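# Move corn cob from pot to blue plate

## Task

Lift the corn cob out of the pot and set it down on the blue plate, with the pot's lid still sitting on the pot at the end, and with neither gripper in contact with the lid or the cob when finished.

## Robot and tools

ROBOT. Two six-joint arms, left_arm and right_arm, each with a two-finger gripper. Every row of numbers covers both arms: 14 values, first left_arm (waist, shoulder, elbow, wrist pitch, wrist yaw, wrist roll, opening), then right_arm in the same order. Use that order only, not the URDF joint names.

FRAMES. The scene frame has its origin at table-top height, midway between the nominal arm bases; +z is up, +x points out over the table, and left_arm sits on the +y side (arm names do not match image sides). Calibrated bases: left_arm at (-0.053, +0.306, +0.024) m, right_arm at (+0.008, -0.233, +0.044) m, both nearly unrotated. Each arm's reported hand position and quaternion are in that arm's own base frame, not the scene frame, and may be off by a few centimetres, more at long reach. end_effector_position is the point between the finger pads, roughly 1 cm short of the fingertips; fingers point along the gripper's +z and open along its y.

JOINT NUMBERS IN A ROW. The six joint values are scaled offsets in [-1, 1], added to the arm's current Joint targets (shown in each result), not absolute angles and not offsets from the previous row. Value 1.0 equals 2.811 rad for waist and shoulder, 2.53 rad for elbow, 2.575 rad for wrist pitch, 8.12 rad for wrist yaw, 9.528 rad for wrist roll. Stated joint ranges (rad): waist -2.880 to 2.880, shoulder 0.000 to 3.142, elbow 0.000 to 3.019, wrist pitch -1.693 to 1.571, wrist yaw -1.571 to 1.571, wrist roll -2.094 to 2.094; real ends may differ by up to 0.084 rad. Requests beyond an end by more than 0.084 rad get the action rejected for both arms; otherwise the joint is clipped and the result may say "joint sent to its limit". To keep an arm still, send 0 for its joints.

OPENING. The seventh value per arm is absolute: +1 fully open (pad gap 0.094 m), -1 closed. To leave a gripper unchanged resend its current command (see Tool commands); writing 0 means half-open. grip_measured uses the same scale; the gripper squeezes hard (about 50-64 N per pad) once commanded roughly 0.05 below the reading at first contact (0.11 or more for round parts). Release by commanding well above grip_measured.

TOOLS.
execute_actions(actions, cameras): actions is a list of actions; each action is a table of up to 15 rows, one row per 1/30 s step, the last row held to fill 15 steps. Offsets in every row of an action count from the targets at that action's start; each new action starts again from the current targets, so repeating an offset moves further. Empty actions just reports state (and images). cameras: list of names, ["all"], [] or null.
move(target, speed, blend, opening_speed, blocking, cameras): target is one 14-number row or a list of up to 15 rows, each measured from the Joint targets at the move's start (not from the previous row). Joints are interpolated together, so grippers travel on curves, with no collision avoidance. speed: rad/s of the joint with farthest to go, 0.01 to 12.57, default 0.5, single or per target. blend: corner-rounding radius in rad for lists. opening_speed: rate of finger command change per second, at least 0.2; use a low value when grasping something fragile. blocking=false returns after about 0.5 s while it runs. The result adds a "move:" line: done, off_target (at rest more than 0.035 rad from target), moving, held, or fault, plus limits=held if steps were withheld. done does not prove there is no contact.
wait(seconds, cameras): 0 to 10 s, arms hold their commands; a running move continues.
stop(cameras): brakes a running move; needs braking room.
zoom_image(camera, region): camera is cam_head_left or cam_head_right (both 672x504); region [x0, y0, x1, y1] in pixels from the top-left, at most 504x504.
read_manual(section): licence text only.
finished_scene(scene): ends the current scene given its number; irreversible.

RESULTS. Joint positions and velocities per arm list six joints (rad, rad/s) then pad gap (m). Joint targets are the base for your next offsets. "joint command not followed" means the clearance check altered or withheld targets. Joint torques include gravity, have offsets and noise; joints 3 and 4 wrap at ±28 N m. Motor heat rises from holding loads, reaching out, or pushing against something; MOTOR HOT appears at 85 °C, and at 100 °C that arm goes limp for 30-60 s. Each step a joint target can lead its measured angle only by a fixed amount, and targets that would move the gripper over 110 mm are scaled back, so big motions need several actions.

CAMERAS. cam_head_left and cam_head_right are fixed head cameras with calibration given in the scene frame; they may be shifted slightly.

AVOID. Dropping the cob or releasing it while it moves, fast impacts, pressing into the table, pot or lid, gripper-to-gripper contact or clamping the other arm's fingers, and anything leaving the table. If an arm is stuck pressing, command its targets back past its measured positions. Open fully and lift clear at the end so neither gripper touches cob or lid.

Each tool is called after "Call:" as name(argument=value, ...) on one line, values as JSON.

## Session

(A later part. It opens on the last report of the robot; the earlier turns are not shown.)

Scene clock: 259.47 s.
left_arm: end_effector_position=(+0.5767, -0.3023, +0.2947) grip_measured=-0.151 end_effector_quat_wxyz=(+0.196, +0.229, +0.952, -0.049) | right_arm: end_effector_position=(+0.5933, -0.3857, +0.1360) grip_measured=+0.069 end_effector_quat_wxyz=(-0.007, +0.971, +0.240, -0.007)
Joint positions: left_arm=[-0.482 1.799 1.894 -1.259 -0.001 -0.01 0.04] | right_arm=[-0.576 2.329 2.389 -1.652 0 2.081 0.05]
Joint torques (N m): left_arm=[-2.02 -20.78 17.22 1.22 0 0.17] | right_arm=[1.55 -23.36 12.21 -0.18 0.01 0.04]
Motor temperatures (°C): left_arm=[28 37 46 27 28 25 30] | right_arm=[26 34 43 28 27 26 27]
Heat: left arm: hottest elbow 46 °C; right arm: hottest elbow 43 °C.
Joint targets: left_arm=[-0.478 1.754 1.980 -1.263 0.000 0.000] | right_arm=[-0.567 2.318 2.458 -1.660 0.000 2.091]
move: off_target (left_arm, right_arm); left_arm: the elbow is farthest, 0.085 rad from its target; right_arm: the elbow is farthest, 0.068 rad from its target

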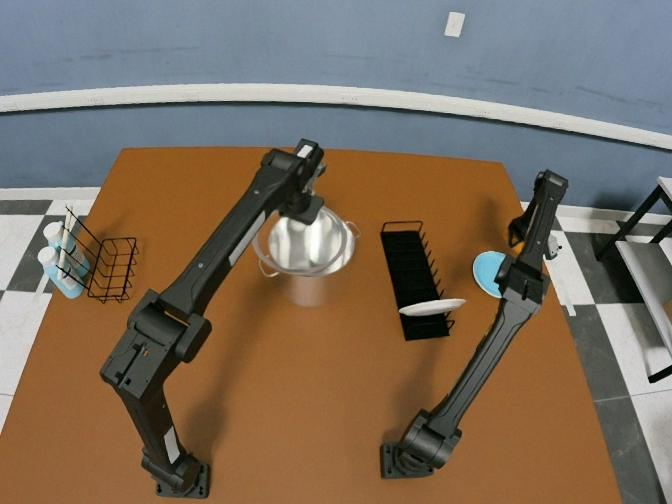

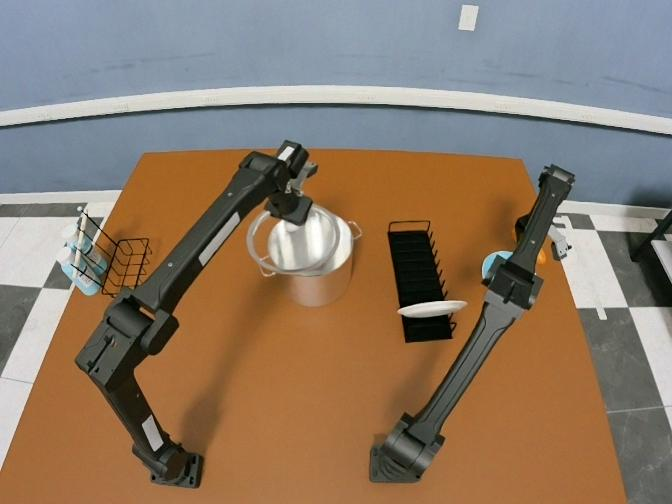

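Call:
move(target=[0,0,0,0,0,0,-0.4,0,0.0036,-0.1182,0.1017,0,0,-0.5], speed=0.3, cameras=["cam_head_left","cam_head_right"])

Call:
zoom_image(camera="cam_head_left", region=[440, 200, 560, 320])

Call:
zoom_image(camera="cam_head_right", region=[440, 200, 560, 320])

Scene clock: 273.97 s.
left_arm: end_effector_position=(+0.5767, -0.3023, +0.2947) grip_measured=-0.151 end_effector_quat_wxyz=(+0.196, +0.229, +0.952, -0.049) | right_arm: end_effector_position=(+0.5901, -0.3836, +0.0376) grip_measured=+0.069 end_effector_quat_wxyz=(-0.009, +0.971, +0.240, -0.008)
Joint positions: left_arm=[-0.482 1.799 1.894 -1.259 -0.001 -0.01 0.04] | right_arm=[-0.576 2.342 2.154 -1.407 0 2.081 0.05]
Joint torques (N m): left_arm=[-1.38 -20.66 17.18 1.29 0.03 0.17] | right_arm=[1.2 -23.59 7.24 0.5 0.01 0.04]
Motor temperatures (°C): left_arm=[28 37 51 27 28 25 30] | right_arm=[26 35 44 28 27 26 27]
Heat: left arm: hottest elbow 51 °C; right arm: hottest elbow 44 °C.
Joint targets: left_arm=[-0.478 1.754 1.980 -1.263 0.000 0.000] | right_arm=[-0.567 2.328 2.158 -1.398 0.000 2.091]
move: off_target (left_arm); left_arm: the elbow is farthest, 0.086 rad from its target

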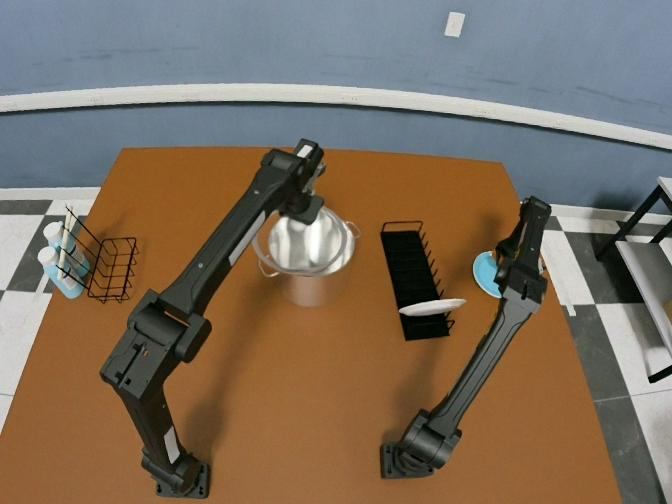

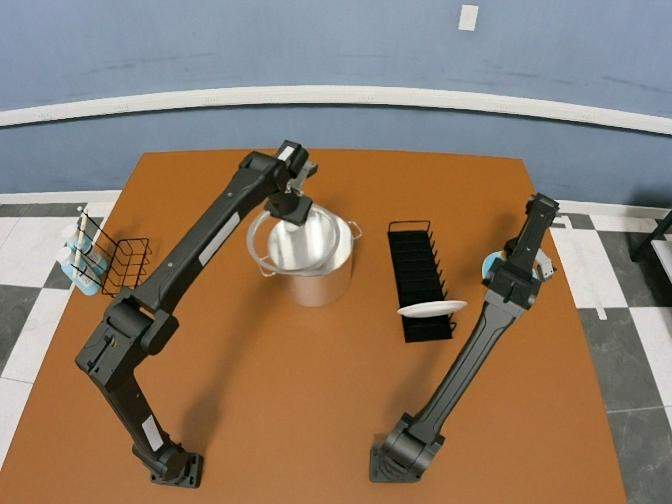

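Scaled by 4.200 from the camera's 672x504 image, which has a finer 960x720 frame.

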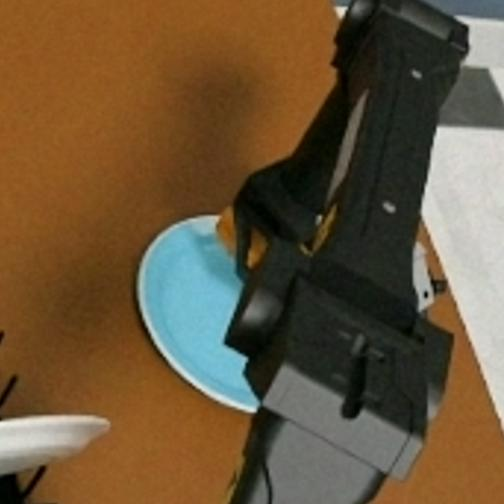

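Scaled by 4.200 from the camera's 672x504 image, which has a finer 960x720 frame.

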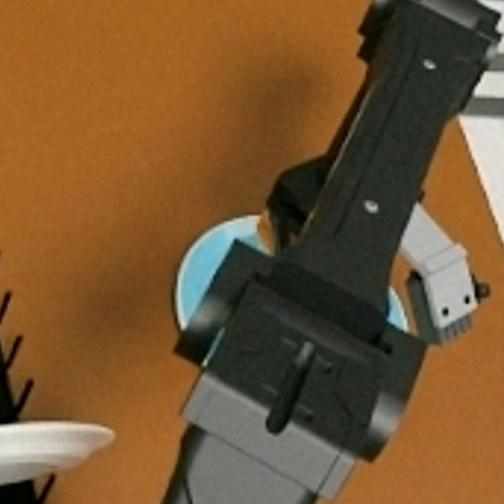

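Call:
move(target=[0,0,0,0,0,0,-0.4,0,0.02,-0.0084,0.0307,0,0,-0.5], speed=0.1, cameras=["cam_head_left","cam_head_right"])

Call:
zoom_image(camera="cam_head_left", region=[440, 200, 560, 320])

Call:
zoom_image(camera="cam_head_right", region=[440, 200, 560, 320])

Scene clock: 288.33 s.
left_arm: end_effector_position=(+0.5767, -0.3023, +0.2947) grip_measured=-0.151 end_effector_quat_wxyz=(+0.196, +0.229, +0.952, -0.049) | right_arm: end_effector_position=(+0.5957, -0.3872, -0.0066) grip_measured=+0.069 end_effector_quat_wxyz=(-0.006, +0.971, +0.240, -0.006)
Joint positions: left_arm=[-0.482 1.799 1.894 -1.259 -0.001 -0.01 0.04] | right_arm=[-0.576 2.395 2.134 -1.328 0 2.081 0.05]
Joint torques (N m): left_arm=[-1.26 -20.95 17.03 1.37 0.01 0.19] | right_arm=[1.14 -23.71 7.06 0.53 0.01 0.04]
Heat: left arm: hottest elbow 54 °C; right arm: hottest elbow 42 °C.
Joint targets: left_arm=[-0.478 1.754 1.980 -1.263 0.000 0.000] | right_arm=[-0.567 2.384 2.137 -1.320 0.000 2.091]
move: off_target (left_arm); left_arm: the elbow is farthest, 0.086 rad from its target

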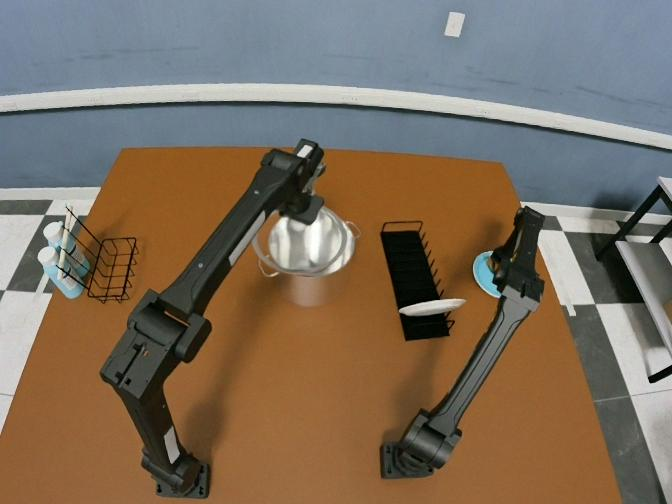

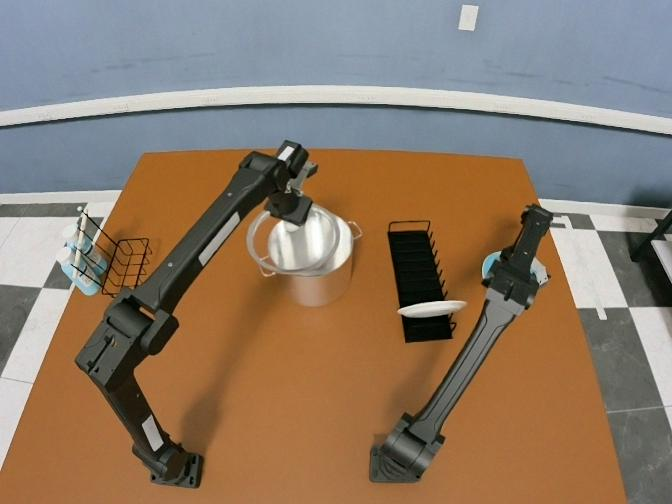

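Scaled by 4.200 from the camera's 672x504 image, which has a finer 960x720 frame.

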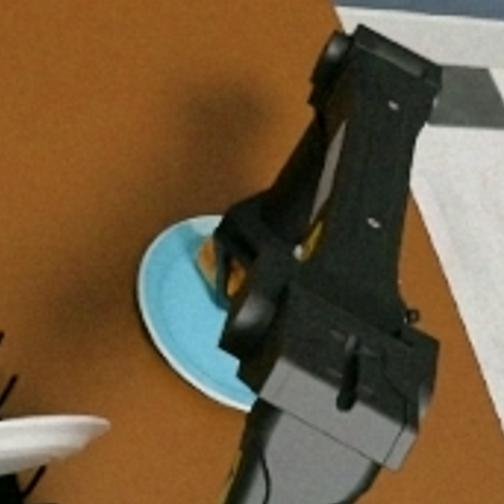

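Scaled by 4.200 from the camera's 672x504 image, which has a finer 960x720 frame.

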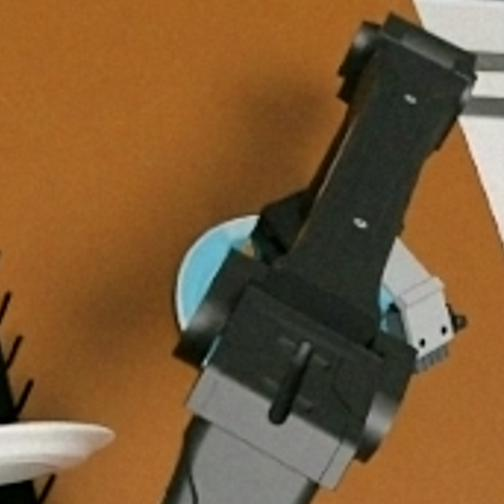

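Call:
move(target=[0,0,0,0,0,0,-0.4,0,0.0036,0,0.003,0,0,-0.5], speed=0.1)

Scene clock: 296.87 s.
left_arm: end_effector_position=(+0.5767, -0.3023, +0.2947) grip_measured=-0.151 end_effector_quat_wxyz=(+0.196, +0.229, +0.952, -0.049) | right_arm: end_effector_position=(+0.5968, -0.3880, -0.0066) grip_measured=+0.069 end_effector_quat_wxyz=(-0.004, +0.971, +0.240, -0.004)
Joint positions: left_arm=[-0.482 1.799 1.894 -1.259 -0.001 -0.01 0.04] | right_arm=[-0.576 2.395 2.134 -1.322 0 2.081 0.05]
Joint torques (N m): left_arm=[-1.38 -20.54 17.07 1.33 0.03 0.14] | right_arm=[1.2 -22.77 7.06 0.64 0.01 0.04]
Motor temperatures (°C): left_arm=[28 37 56 27 28 25 31] | right_arm=[26 36 42 28 27 26 27]
Heat: left arm: hottest elbow 56 °C; right arm: hottest elbow 42 °C.
Joint targets: left_arm=[-0.478 1.754 1.980 -1.263 0.000 0.000] | right_arm=[-0.567 2.394 2.137 -1.312 0.000 2.091]
move: off_target (left_arm); left_arm: the elbow is farthest, 0.086 rad from its target

Call:
move(target=[0,0,0,0,0,0,-0.4,0,0.0036,0,0,0,0,-0.5], speed=0.1)

Scene clock: 301.60 s.
left_arm: end_effector_position=(+0.5767, -0.3023, +0.2947) grip_measured=-0.151 end_effector_quat_wxyz=(+0.196, +0.229, +0.952, -0.049) | right_arm: end_effector_position=(+0.5968, -0.3880, -0.0072) grip_measured=+0.069 end_effector_quat_wxyz=(-0.005, +0.971, +0.240, -0.005)
Joint positions: left_arm=[-0.482 1.799 1.894 -1.259 -0.001 -0.01 0.04] | right_arm=[-0.576 2.396 2.134 -1.322 0 2.081 0.05]
Joint torques (N m): left_arm=[-1.44 -20.19 16.98 1.31 0.05 0.15] | right_arm=[1.2 -22.01 7.08 0.59 0.01 0.04]
Motor temperatures (°C): left_arm=[28 37 57 27 28 25 31] | right_arm=[26 36 42 28 27 26 27]
Heat: left arm: hottest elbow 57 °C; right arm: hottest elbow 42 °C.
Joint targets: left_arm=[-0.478 1.754 1.980 -1.263 0.000 0.000] | right_arm=[-0.567 2.404 2.137 -1.312 0.000 2.091]
move: off_target (left_arm); left_arm: the elbow is farthest, 0.086 rad from its target

Call:
move(target=[0,0,0,0,0,0,-0.4,0,0,0,0,0,0,0.6], opening_speed=0.3)

Call:
move(target=[[0,0,0,0,0,0,-0.4,0,0,0.02,0,0,0,0.6],[-0.0036,0.024,0.0071,0.033,0,0,-0.4,0,-0.0317,0.0328,-0.0381,0,0,0.6],[-0.0036,0.0484,0.0071,0.0652,0,0,-0.4,0,-0.037,0.1265,-0.1351,0,0,0.6]], speed=0.25, cameras=["cam_head_left","cam_head_right"])

Call:
zoom_image(camera="cam_head_left", region=[440, 200, 560, 320])

Call:
zoom_image(camera="cam_head_left", region=[250, 190, 370, 310])

Call:
zoom_image(camera="cam_head_right", region=[250, 190, 370, 310])

Scene clock: 318.77 s.
left_arm: end_effector_position=(+0.5767, -0.3023, +0.2947) grip_measured=-0.151 end_effector_quat_wxyz=(+0.196, +0.229, +0.952, -0.049) | right_arm: end_effector_position=(+0.5971, -0.3882, -0.0072) grip_measured=+0.597 end_effector_quat_wxyz=(-0.004, +0.971, +0.240, -0.004)
Joint positions: left_arm=[-0.482 1.799 1.894 -1.259 -0.001 -0.01 0.04] | right_arm=[-0.576 2.396 2.134 -1.32 0 2.081 0.075]
Joint torques (N m): left_arm=[-1.2 -20.89 16.96 1.44 0.04 0.18] | right_arm=[1.26 -22.01 7.08 0.53 0.01 0.04]
Motor temperatures (°C): left_arm=[28 37 59 27 28 25 31] | right_arm=[26 36 41 28 27 26 27]
Heat: left arm: hottest elbow 59 °C; right arm: hottest elbow 41 °C.
Joint targets: left_arm=[-0.478 1.754 1.980 -1.263 0.000 0.000] | right_arm=[-0.567 2.404 2.137 -1.312 0.000 2.091]
move: off_target (left_arm); left_arm: the elbow is farthest, 0.086 rad from its target

Scene clock: 321.03 s.
left_arm: end_effector_position=(+0.6190, -0.3244, +0.2498) grip_measured=-0.151 end_effector_quat_wxyz=(+0.220, +0.228, +0.947, -0.055) | right_arm: end_effector_position=(+0.5955, -0.3871, +0.1395) grip_measured=+0.598 end_effector_quat_wxyz=(-0.004, +0.971, +0.240, -0.004)
Joint positions: left_arm=[-0.482 1.899 1.909 -1.122 -0.001 -0.01 0.04] | right_arm=[-0.576 2.33 2.401 -1.652 0 2.081 0.075]
Joint torques (N m): left_arm=[-1.79 -18.37 17.47 2.88 -0.01 0.16] | right_arm=[1.2 -24.88 11.26 -0.12 0.01 0.04]
Motor temperatures (°C): left_arm=[28 38 59 27 28 25 31] | right_arm=[26 36 41 28 27 26 27]
Heat: left arm: hottest elbow 59 °C; right arm: hottest elbow 41 °C.
Joint targets: left_arm=[-0.488 1.890 1.998 -1.096 0.000 0.000] | right_arm=[-0.567 2.300 2.457 -1.660 0.000 2.091]
move: off_target (left_arm, right_arm); left_arm: the elbow is farthest, 0.089 rad from its target; right_arm: the elbow is farthest, 0.056 rad from its target

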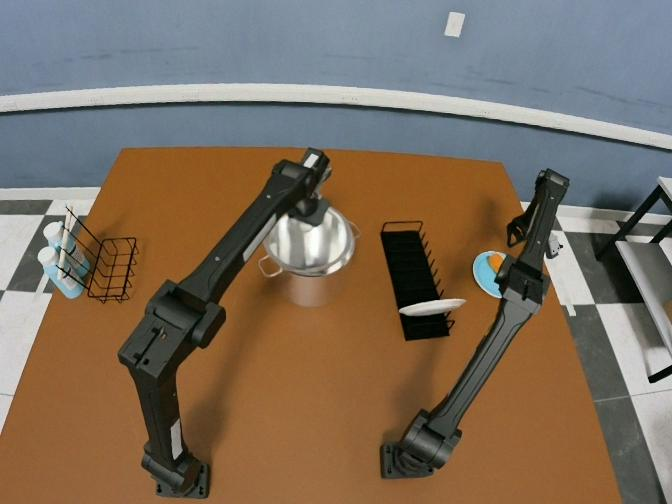

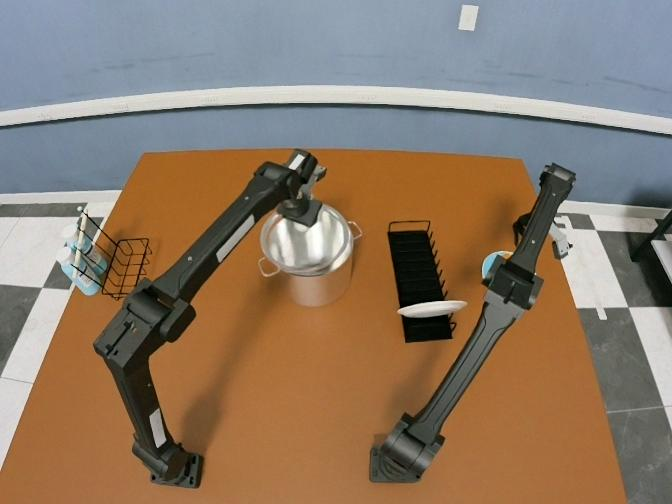

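Scaled by 4.200 from the camera's 672x504 image, which has a finer 960x720 frame.

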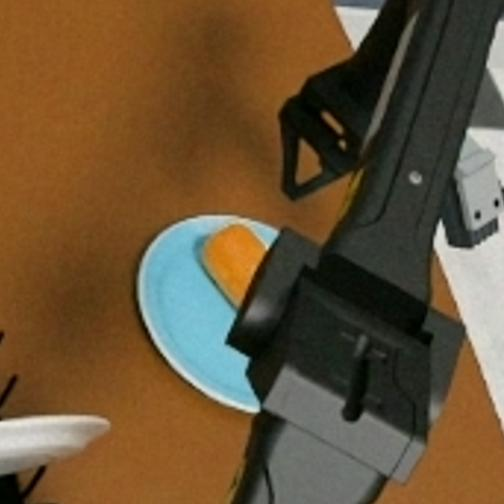

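Scaled by 4.200 from the camera's 672x504 image, which has a finer 960x720 frame.

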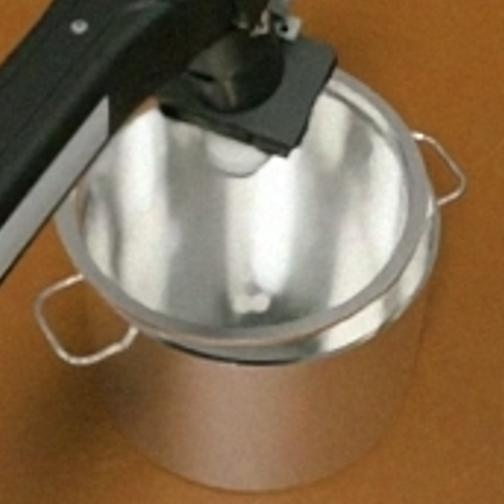

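Scaled by 4.200 from the camera's 672x504 image, which has a finer 960x720 frame.

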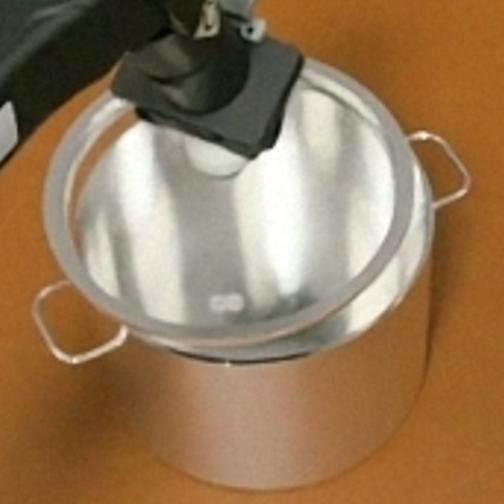

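Call:
move(target=[-0.0043,0.0196,0,0.0093,0,0,-0.4,0,0,0,0,0,0,0.6], speed=0.12, cameras=["cam_head_left","cam_head_right"])

Call:
zoom_image(camera="cam_head_left", region=[250, 190, 370, 310])

Call:
zoom_image(camera="cam_head_right", region=[250, 190, 370, 310])

Scene clock: 332.03 s.
left_arm: end_effector_position=(+0.6279, -0.3330, +0.2172) grip_measured=-0.152 end_effector_quat_wxyz=(+0.209, +0.233, +0.949, -0.051) | right_arm: end_effector_position=(+0.5954, -0.3871, +0.1395) grip_measured=+0.598 end_effector_quat_wxyz=(-0.004, +0.971, +0.240, -0.004)
Joint positions: left_arm=[-0.488 1.953 1.911 -1.096 -0.004 -0.006 0.04] | right_arm=[-0.576 2.33 2.401 -1.652 0 2.081 0.075]
Joint torques (N m): left_arm=[-2.67 -19.37 17.17 2.65 0.14 0.11] | right_arm=[1.2 -24.94 11.29 -0.12 0.01 0.04]
Motor temperatures (°C): left_arm=[28 39 56 27 28 25 31] | right_arm=[26 36 41 28 27 26 27]
Heat: left arm: hottest elbow 56 °C; right arm: hottest elbow 41 °C.
Joint targets: left_arm=[-0.500 1.945 1.998 -1.072 0.000 0.000] | right_arm=[-0.567 2.300 2.457 -1.660 0.000 2.091]
move: off_target (left_arm, right_arm); left_arm: the elbow is farthest, 0.087 rad from its target; right_arm: the elbow is farthest, 0.056 rad from its target

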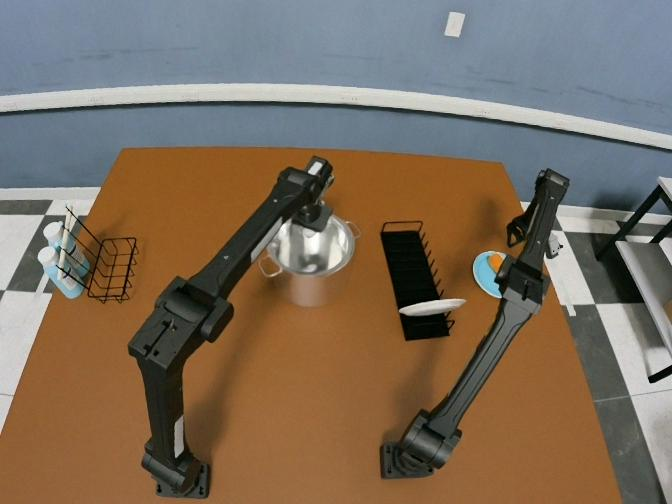

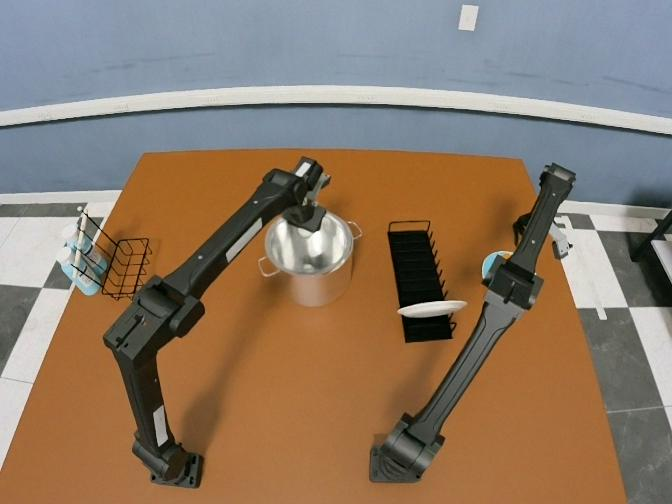

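Scaled by 4.200 from the camera's 672x504 image, which has a finer 960x720 frame.

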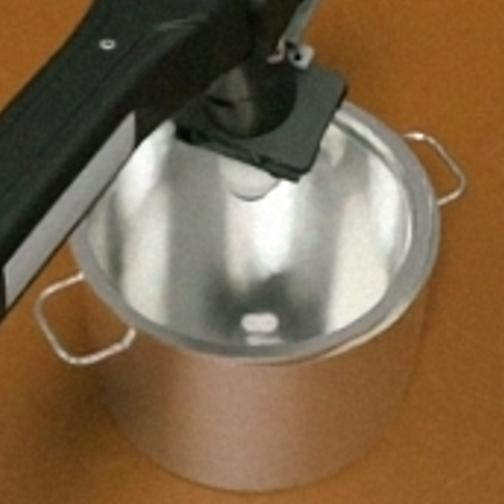

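Scaled by 4.200 from the camera's 672x504 image, which has a finer 960x720 frame.

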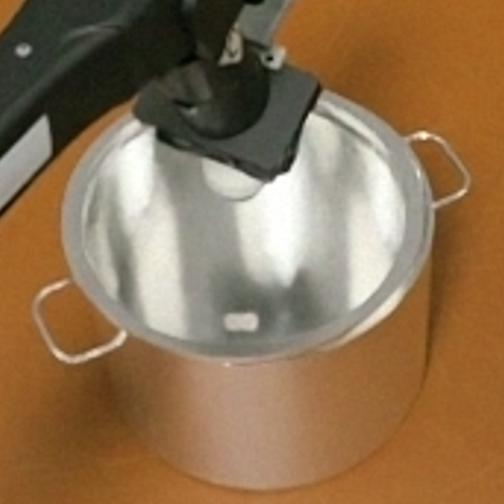

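Call:
move(target=[0,0.006,0,0.0054,0,0,-0.4,0,0,0,0,0,0,0.6], speed=0.1, cameras=["cam_head_left","cam_head_right"])

Call:
zoom_image(camera="cam_head_left", region=[250, 190, 370, 310])

Call:
zoom_image(camera="cam_head_right", region=[250, 190, 370, 310])

Scene clock: 340.80 s.
left_arm: end_effector_position=(+0.6308, -0.3359, +0.2126) grip_measured=-0.153 end_effector_quat_wxyz=(+0.211, +0.233, +0.948, -0.052) | right_arm: end_effector_position=(+0.5954, -0.3871, +0.1395) grip_measured=+0.598 end_effector_quat_wxyz=(-0.004, +0.971, +0.240, -0.004)
Joint positions: left_arm=[-0.489 1.962 1.911 -1.082 -0.002 -0.006 0.04] | right_arm=[-0.576 2.33 2.401 -1.652 0 2.081 0.075]
Joint torques (N m): left_arm=[-2.67 -19.25 17.26 2.71 0.06 0.12] | right_arm=[1.26 -24.94 11.28 -0.1 0.01 0.04]
Motor temperatures (°C): left_arm=[28 38 58 27 28 25 31] | right_arm=[26 36 41 28 27 26 26]
Heat: left arm: hottest elbow 58 °C; right arm: hottest elbow 41 °C.
Joint targets: left_arm=[-0.500 1.961 1.998 -1.058 0.000 0.000] | right_arm=[-0.567 2.300 2.457 -1.660 0.000 2.091]
move: off_target (left_arm, right_arm); left_arm: the elbow is farthest, 0.087 rad from its target; right_arm: the elbow is farthest, 0.056 rad from its target

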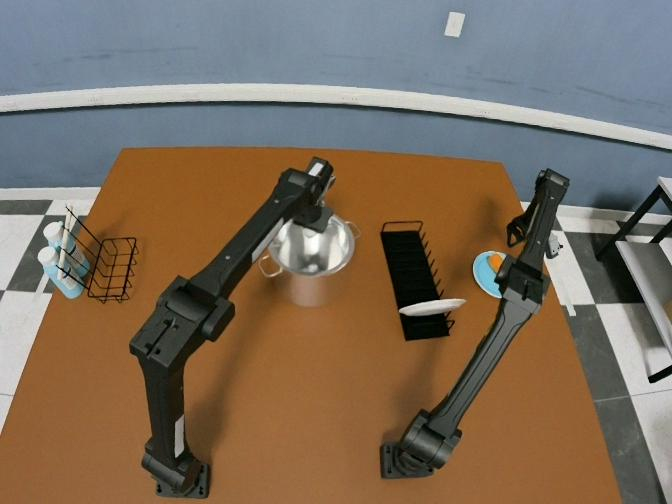

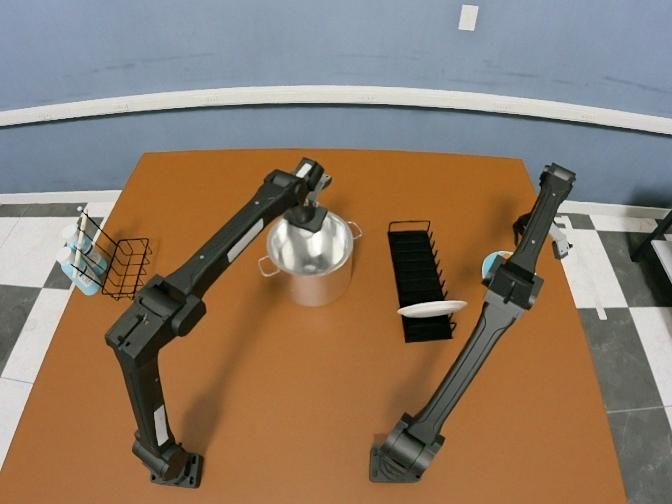

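Scaled by 4.200 from the camera's 672x504 image, which has a finer 960x720 frame.

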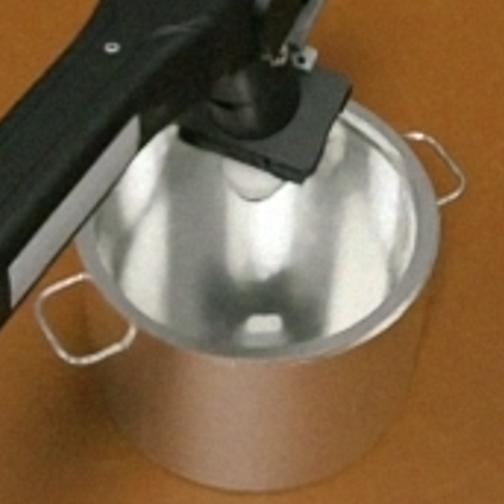

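Scaled by 4.200 from the camera's 672x504 image, which has a finer 960x720 frame.

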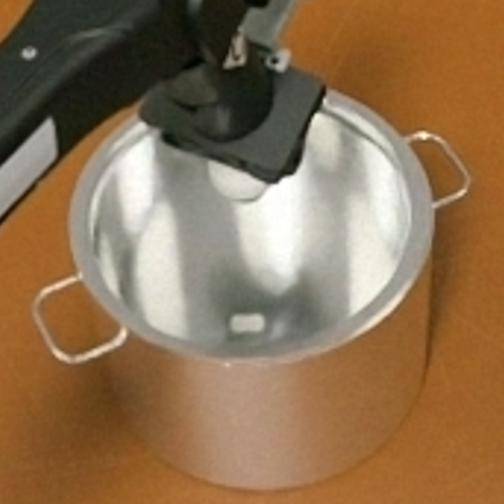

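Call:
move(target=[0,0.005,0,-0.001,0,0,-0.4,0,0,0,0,0,0,0.6], speed=0.1)

Call:
move(target=[0,0.003,0,-0.001,0,0,-0.4,0,0,0,0,0,0,0.6], speed=0.1, cameras=["cam_head_left","cam_head_right"])

Call:
zoom_image(camera="cam_head_left", region=[250, 190, 370, 310])

Call:
zoom_image(camera="cam_head_right", region=[250, 190, 370, 310])

Scene clock: 349.30 s.
left_arm: end_effector_position=(+0.6316, -0.3367, +0.2114) grip_measured=-0.153 end_effector_quat_wxyz=(+0.210, +0.234, +0.948, -0.053) | right_arm: end_effector_position=(+0.5954, -0.3871, +0.1395) grip_measured=+0.598 end_effector_quat_wxyz=(-0.004, +0.971, +0.240, -0.004)
Joint positions: left_arm=[-0.489 1.965 1.914 -1.082 0 -0.006 0.04] | right_arm=[-0.576 2.33 2.401 -1.652 0 2.081 0.075]
Joint torques (N m): left_arm=[-2.84 -18.08 16.98 2.4 -0.05 0.14] | right_arm=[1.2 -24.94 11.28 -0.12 0.01 0.04]
Motor temperatures (°C): left_arm=[28 38 60 27 28 25 31] | right_arm=[26 36 41 28 27 26 26]
Heat: left arm: hottest elbow 60 °C; right arm: hottest elbow 41 °C.
Joint targets: left_arm=[-0.500 1.976 1.998 -1.060 0.000 0.000] | right_arm=[-0.567 2.300 2.457 -1.660 0.000 2.091]
move: off_target (left_arm, right_arm); left_arm: the elbow is farthest, 0.084 rad from its target; right_arm: the elbow is farthest, 0.056 rad from its target

Scene clock: 350.03 s.
left_arm: end_effector_position=(+0.6323, -0.3372, +0.2109) grip_measured=-0.153 end_effector_quat_wxyz=(+0.210, +0.234, +0.948, -0.054) | right_arm: end_effector_position=(+0.5954, -0.3871, +0.1395) grip_measured=+0.598 end_effector_quat_wxyz=(-0.004, +0.971, +0.240, -0.004)
Joint positions: left_arm=[-0.489 1.968 1.917 -1.082 0.001 -0.006 0.04] | right_arm=[-0.576 2.33 2.401 -1.652 0 2.081 0.075]
Joint torques (N m): left_arm=[-2.08 -17.61 16.75 2.5 -0.05 0.12] | right_arm=[1.2 -24.94 11.28 -0.12 0.01 0.04]
Motor temperatures (°C): left_arm=[28 38 60 27 28 25 31] | right_arm=[26 36 41 28 27 26 26]
Heat: left arm: hottest elbow 60 °C; right arm: hottest elbow 41 °C.
Joint targets: left_arm=[-0.500 1.984 1.998 -1.063 0.000 0.000] | right_arm=[-0.567 2.300 2.457 -1.660 0.000 2.091]
move: off_target (left_arm, right_arm); left_arm: the elbow is farthest, 0.081 rad from its target; right_arm: the elbow is farthest, 0.056 rad from its target

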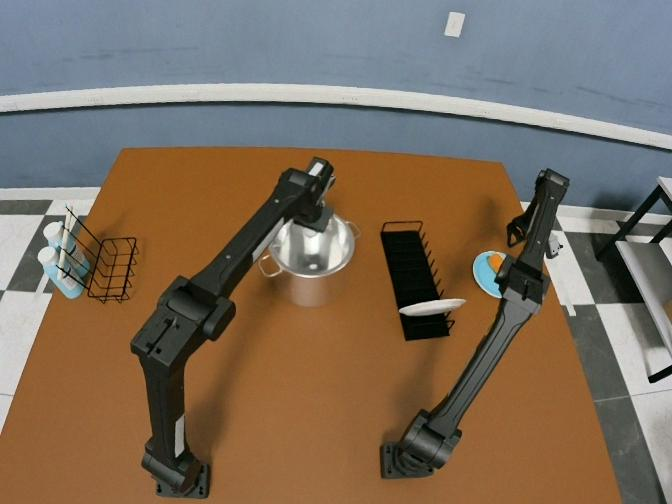

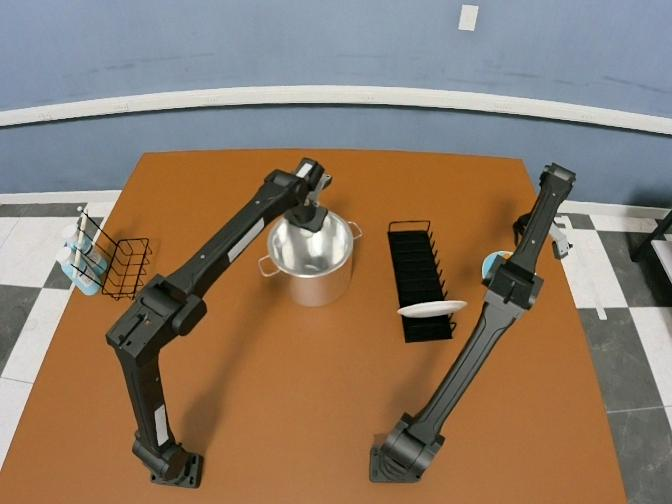

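Scaled by 4.200 from the camera's 672x504 image, which has a finer 960x720 frame.

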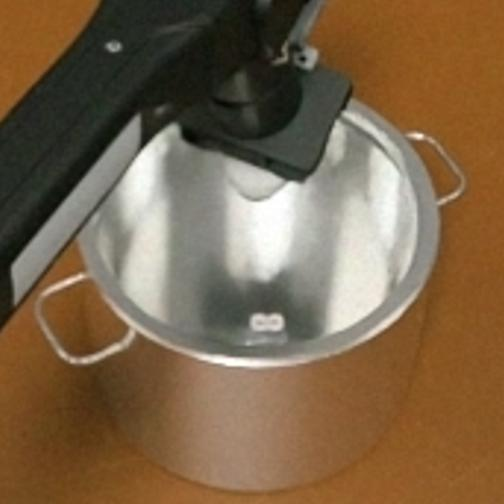

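Scaled by 4.200 from the camera's 672x504 image, which has a finer 960x720 frame.

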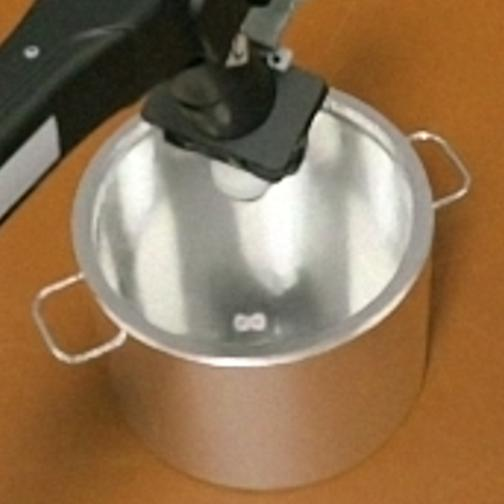

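Call:
move(target=[0.001,-0.003,-0.008,0,0,0,0.2,0,0,0,0,0,0,0.6], speed=0.1, opening_speed=0.25)

Call:
move(target=[[0,0,0.008,0,0,0,0.8,0,0,0,0,0,0,0.6],[0,-0.05,0.028,-0.035,0,0,0.8,0,0,0,0,0,0,0.6],[0,-0.09,0.038,-0.07,0,0,0.8,0,0,0,0,0,0,0.6]], speed=0.25, opening_speed=0.8, cameras=["cam_head_left","cam_head_right"])

Call:
zoom_image(camera="cam_head_left", region=[240, 160, 400, 320])

Call:
zoom_image(camera="cam_head_right", region=[240, 160, 400, 320])

Call:
zoom_image(camera="cam_head_left", region=[440, 200, 560, 320])

Call:
zoom_image(camera="cam_head_right", region=[440, 200, 560, 320])

Scene clock: 363.33 s.
left_arm: end_effector_position=(+0.6333, -0.3377, +0.2123) grip_measured=+0.198 end_effector_quat_wxyz=(+0.213, +0.234, +0.947, -0.054) | right_arm: end_effector_position=(+0.5954, -0.3871, +0.1395) grip_measured=+0.598 end_effector_quat_wxyz=(-0.004, +0.971, +0.240, -0.004)
Joint positions: left_arm=[-0.489 1.968 1.919 -1.079 0.001 -0.006 0.056] | right_arm=[-0.576 2.33 2.401 -1.652 0 2.081 0.075]
Joint torques (N m): left_arm=[-2.37 -18.26 14.74 2.28 -0.01 0.08] | right_arm=[1.2 -25 11.28 -0.12 0.01 0.04]
Motor temperatures (°C): left_arm=[28 38 61 27 28 25 31] | right_arm=[26 36 41 28 27 26 26]
Heat: left arm: hottest elbow 61 °C; right arm: hottest elbow 41 °C.
Joint targets: left_arm=[-0.497 1.976 1.978 -1.063 0.000 0.000] | right_arm=[-0.567 2.300 2.457 -1.660 0.000 2.091]
move: off_target (left_arm, right_arm); left_arm: the elbow is farthest, 0.059 rad from its target; right_arm: the elbow is farthest, 0.056 rad from its target

Scene clock: 366.13 s.
left_arm: end_effector_position=(+0.5830, -0.3110, +0.3998) grip_measured=+0.798 end_effector_quat_wxyz=(+0.297, +0.228, +0.924, -0.075) | right_arm: end_effector_position=(+0.5954, -0.3871, +0.1395) grip_measured=+0.598 end_effector_quat_wxyz=(-0.004, +0.971, +0.240, -0.004)
Joint positions: left_arm=[-0.489 1.735 2.018 -1.232 0.001 -0.006 0.084] | right_arm=[-0.576 2.33 2.401 -1.652 0 2.081 0.075]
Joint torques (N m): left_arm=[-2.43 -16.38 14.67 1.52 -0.04 0.16] | right_arm=[1.2 -24.94 11.28 -0.12 0.01 0.04]
Motor temperatures (°C): left_arm=[28 38 60 27 28 25 30] | right_arm=[26 36 42 28 27 26 26]
Heat: left arm: hottest elbow 60 °C; right arm: hottest elbow 42 °C.
Joint targets: left_arm=[-0.497 1.723 2.074 -1.243 0.000 0.000] | right_arm=[-0.567 2.300 2.457 -1.660 0.000 2.091]
move: off_target (left_arm, right_arm); left_arm: the elbow is farthest, 0.056 rad from its target; right_arm: the elbow is farthest, 0.056 rad from its target

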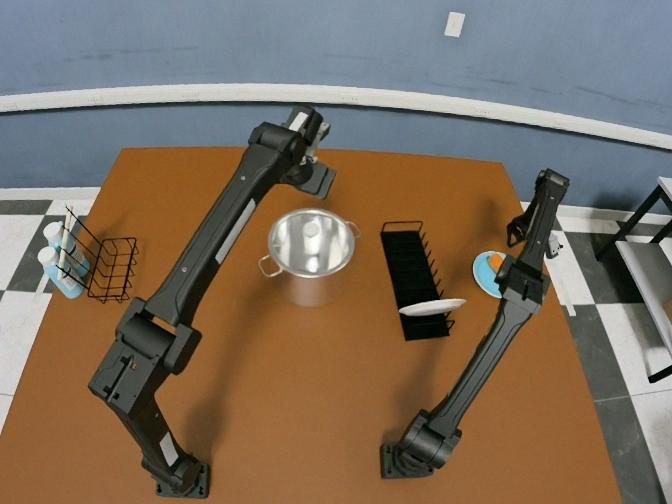

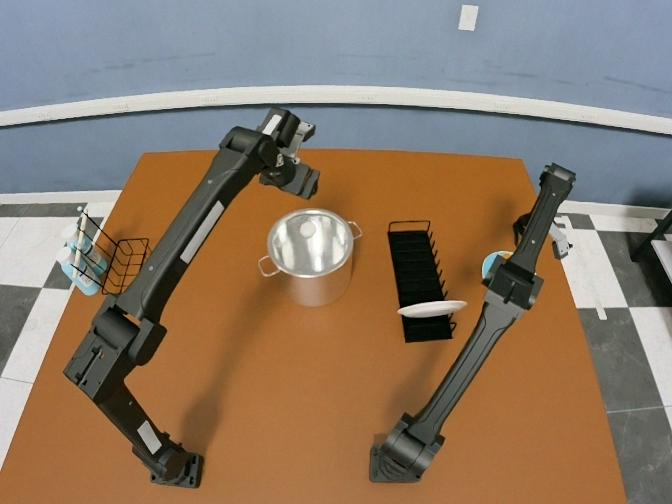

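Scaled by 3.150 from the camera's 672x504 image, which has a finer 960x720 frame.

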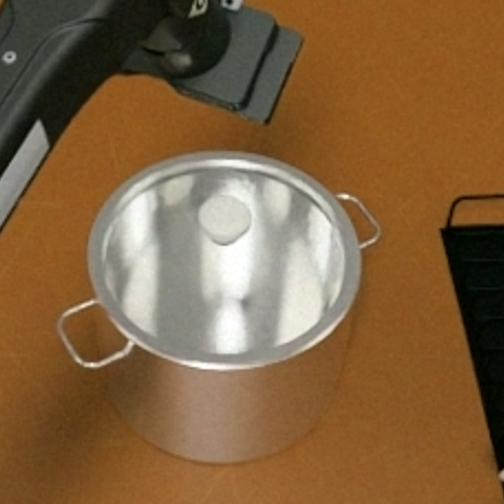

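Scaled by 3.150 from the camera's 672x504 image, which has a finer 960x720 frame.

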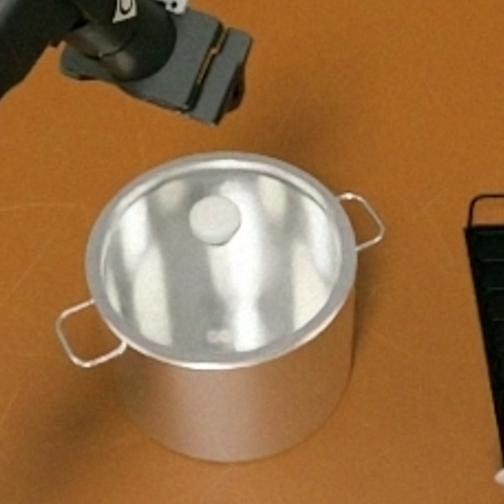

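Scaled by 4.200 from the camera's 672x504 image, which has a finer 960x720 frame.

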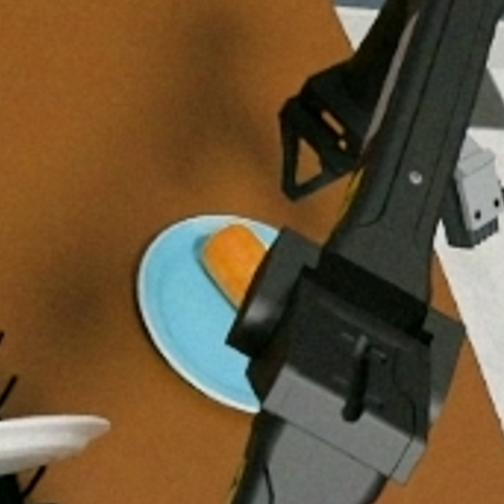

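Scaled by 4.200 from the camera's 672x504 image, which has a finer 960x720 frame.

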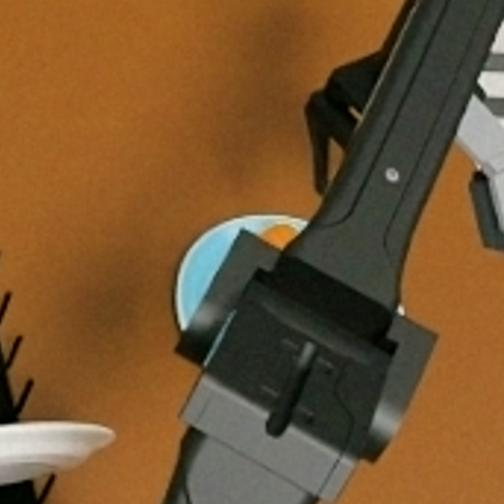

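Call:
move(target=[0,0,0,0,0,0,0.8,0.14,-0.03,0,0,0,0,0.6], speed=0.7, cameras=["cam_head_left","cam_head_right"])

Call:
zoom_image(camera="cam_head_left", region=[440, 200, 560, 320])

Call:
zoom_image(camera="cam_head_right", region=[440, 200, 560, 320])

Scene clock: 378.73 s.
left_arm: end_effector_position=(+0.5830, -0.3110, +0.3998) grip_measured=+0.798 end_effector_quat_wxyz=(+0.297, +0.228, +0.924, -0.075) | right_arm: end_effector_position=(+0.6968, -0.1167, +0.2027) grip_measured=+0.598 end_effector_quat_wxyz=(+0.023, +0.901, +0.432, +0.034)
Joint positions: left_arm=[-0.489 1.735 2.018 -1.232 0.001 -0.006 0.084] | right_arm=[-0.166 2.238 2.401 -1.652 -0.001 2.081 0.075]
Joint torques (N m): left_arm=[-2.78 -17.38 14.45 1.36 -0.03 0.1] | right_arm=[0.09 -23.59 11.34 0.08 0.08 0.03]
Motor temperatures (°C): left_arm=[28 39 60 27 28 25 30] | right_arm=[26 36 42 28 27 26 26]
Heat: left arm: hottest elbow 60 °C; right arm: hottest elbow 42 °C.
Joint targets: left_arm=[-0.497 1.723 2.074 -1.243 0.000 0.000] | right_arm=[-0.173 2.216 2.457 -1.660 0.000 2.091]
move: off_target (left_arm, right_arm); left_arm: the elbow is farthest, 0.056 rad from its target; right_arm: the elbow is farthest, 0.056 rad from its target

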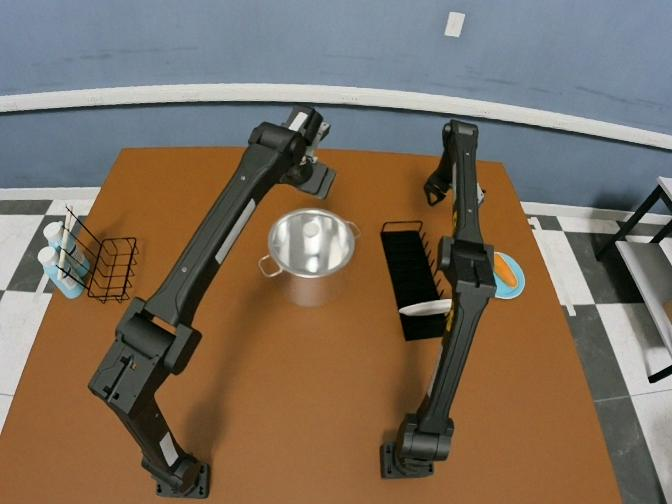

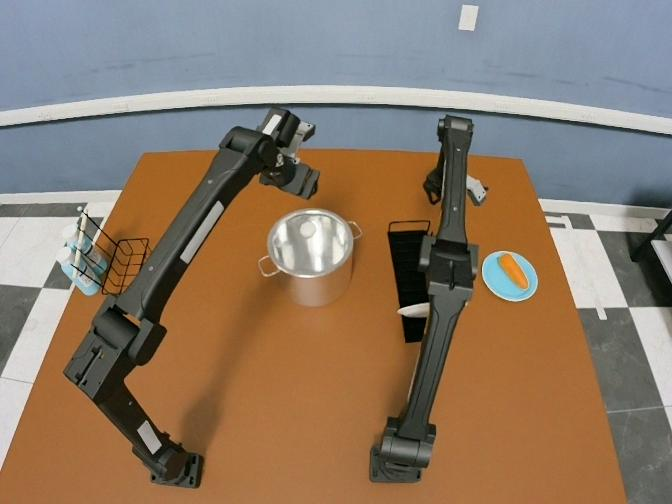

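Scaled by 4.200 from the camera's 672x504 image, which has a finer 960x720 frame.

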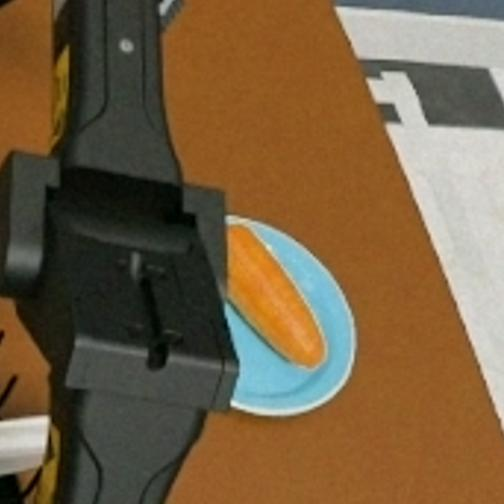

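Scaled by 4.200 from the camera's 672x504 image, which has a finer 960x720 frame.

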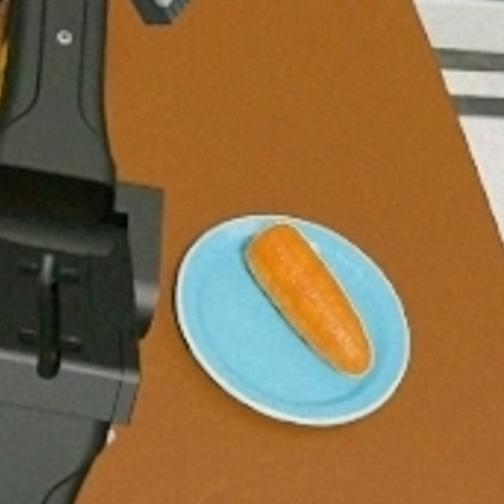

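Perfect.

Call:
finished_scene(scene=3)

The scene is finished: the task was done.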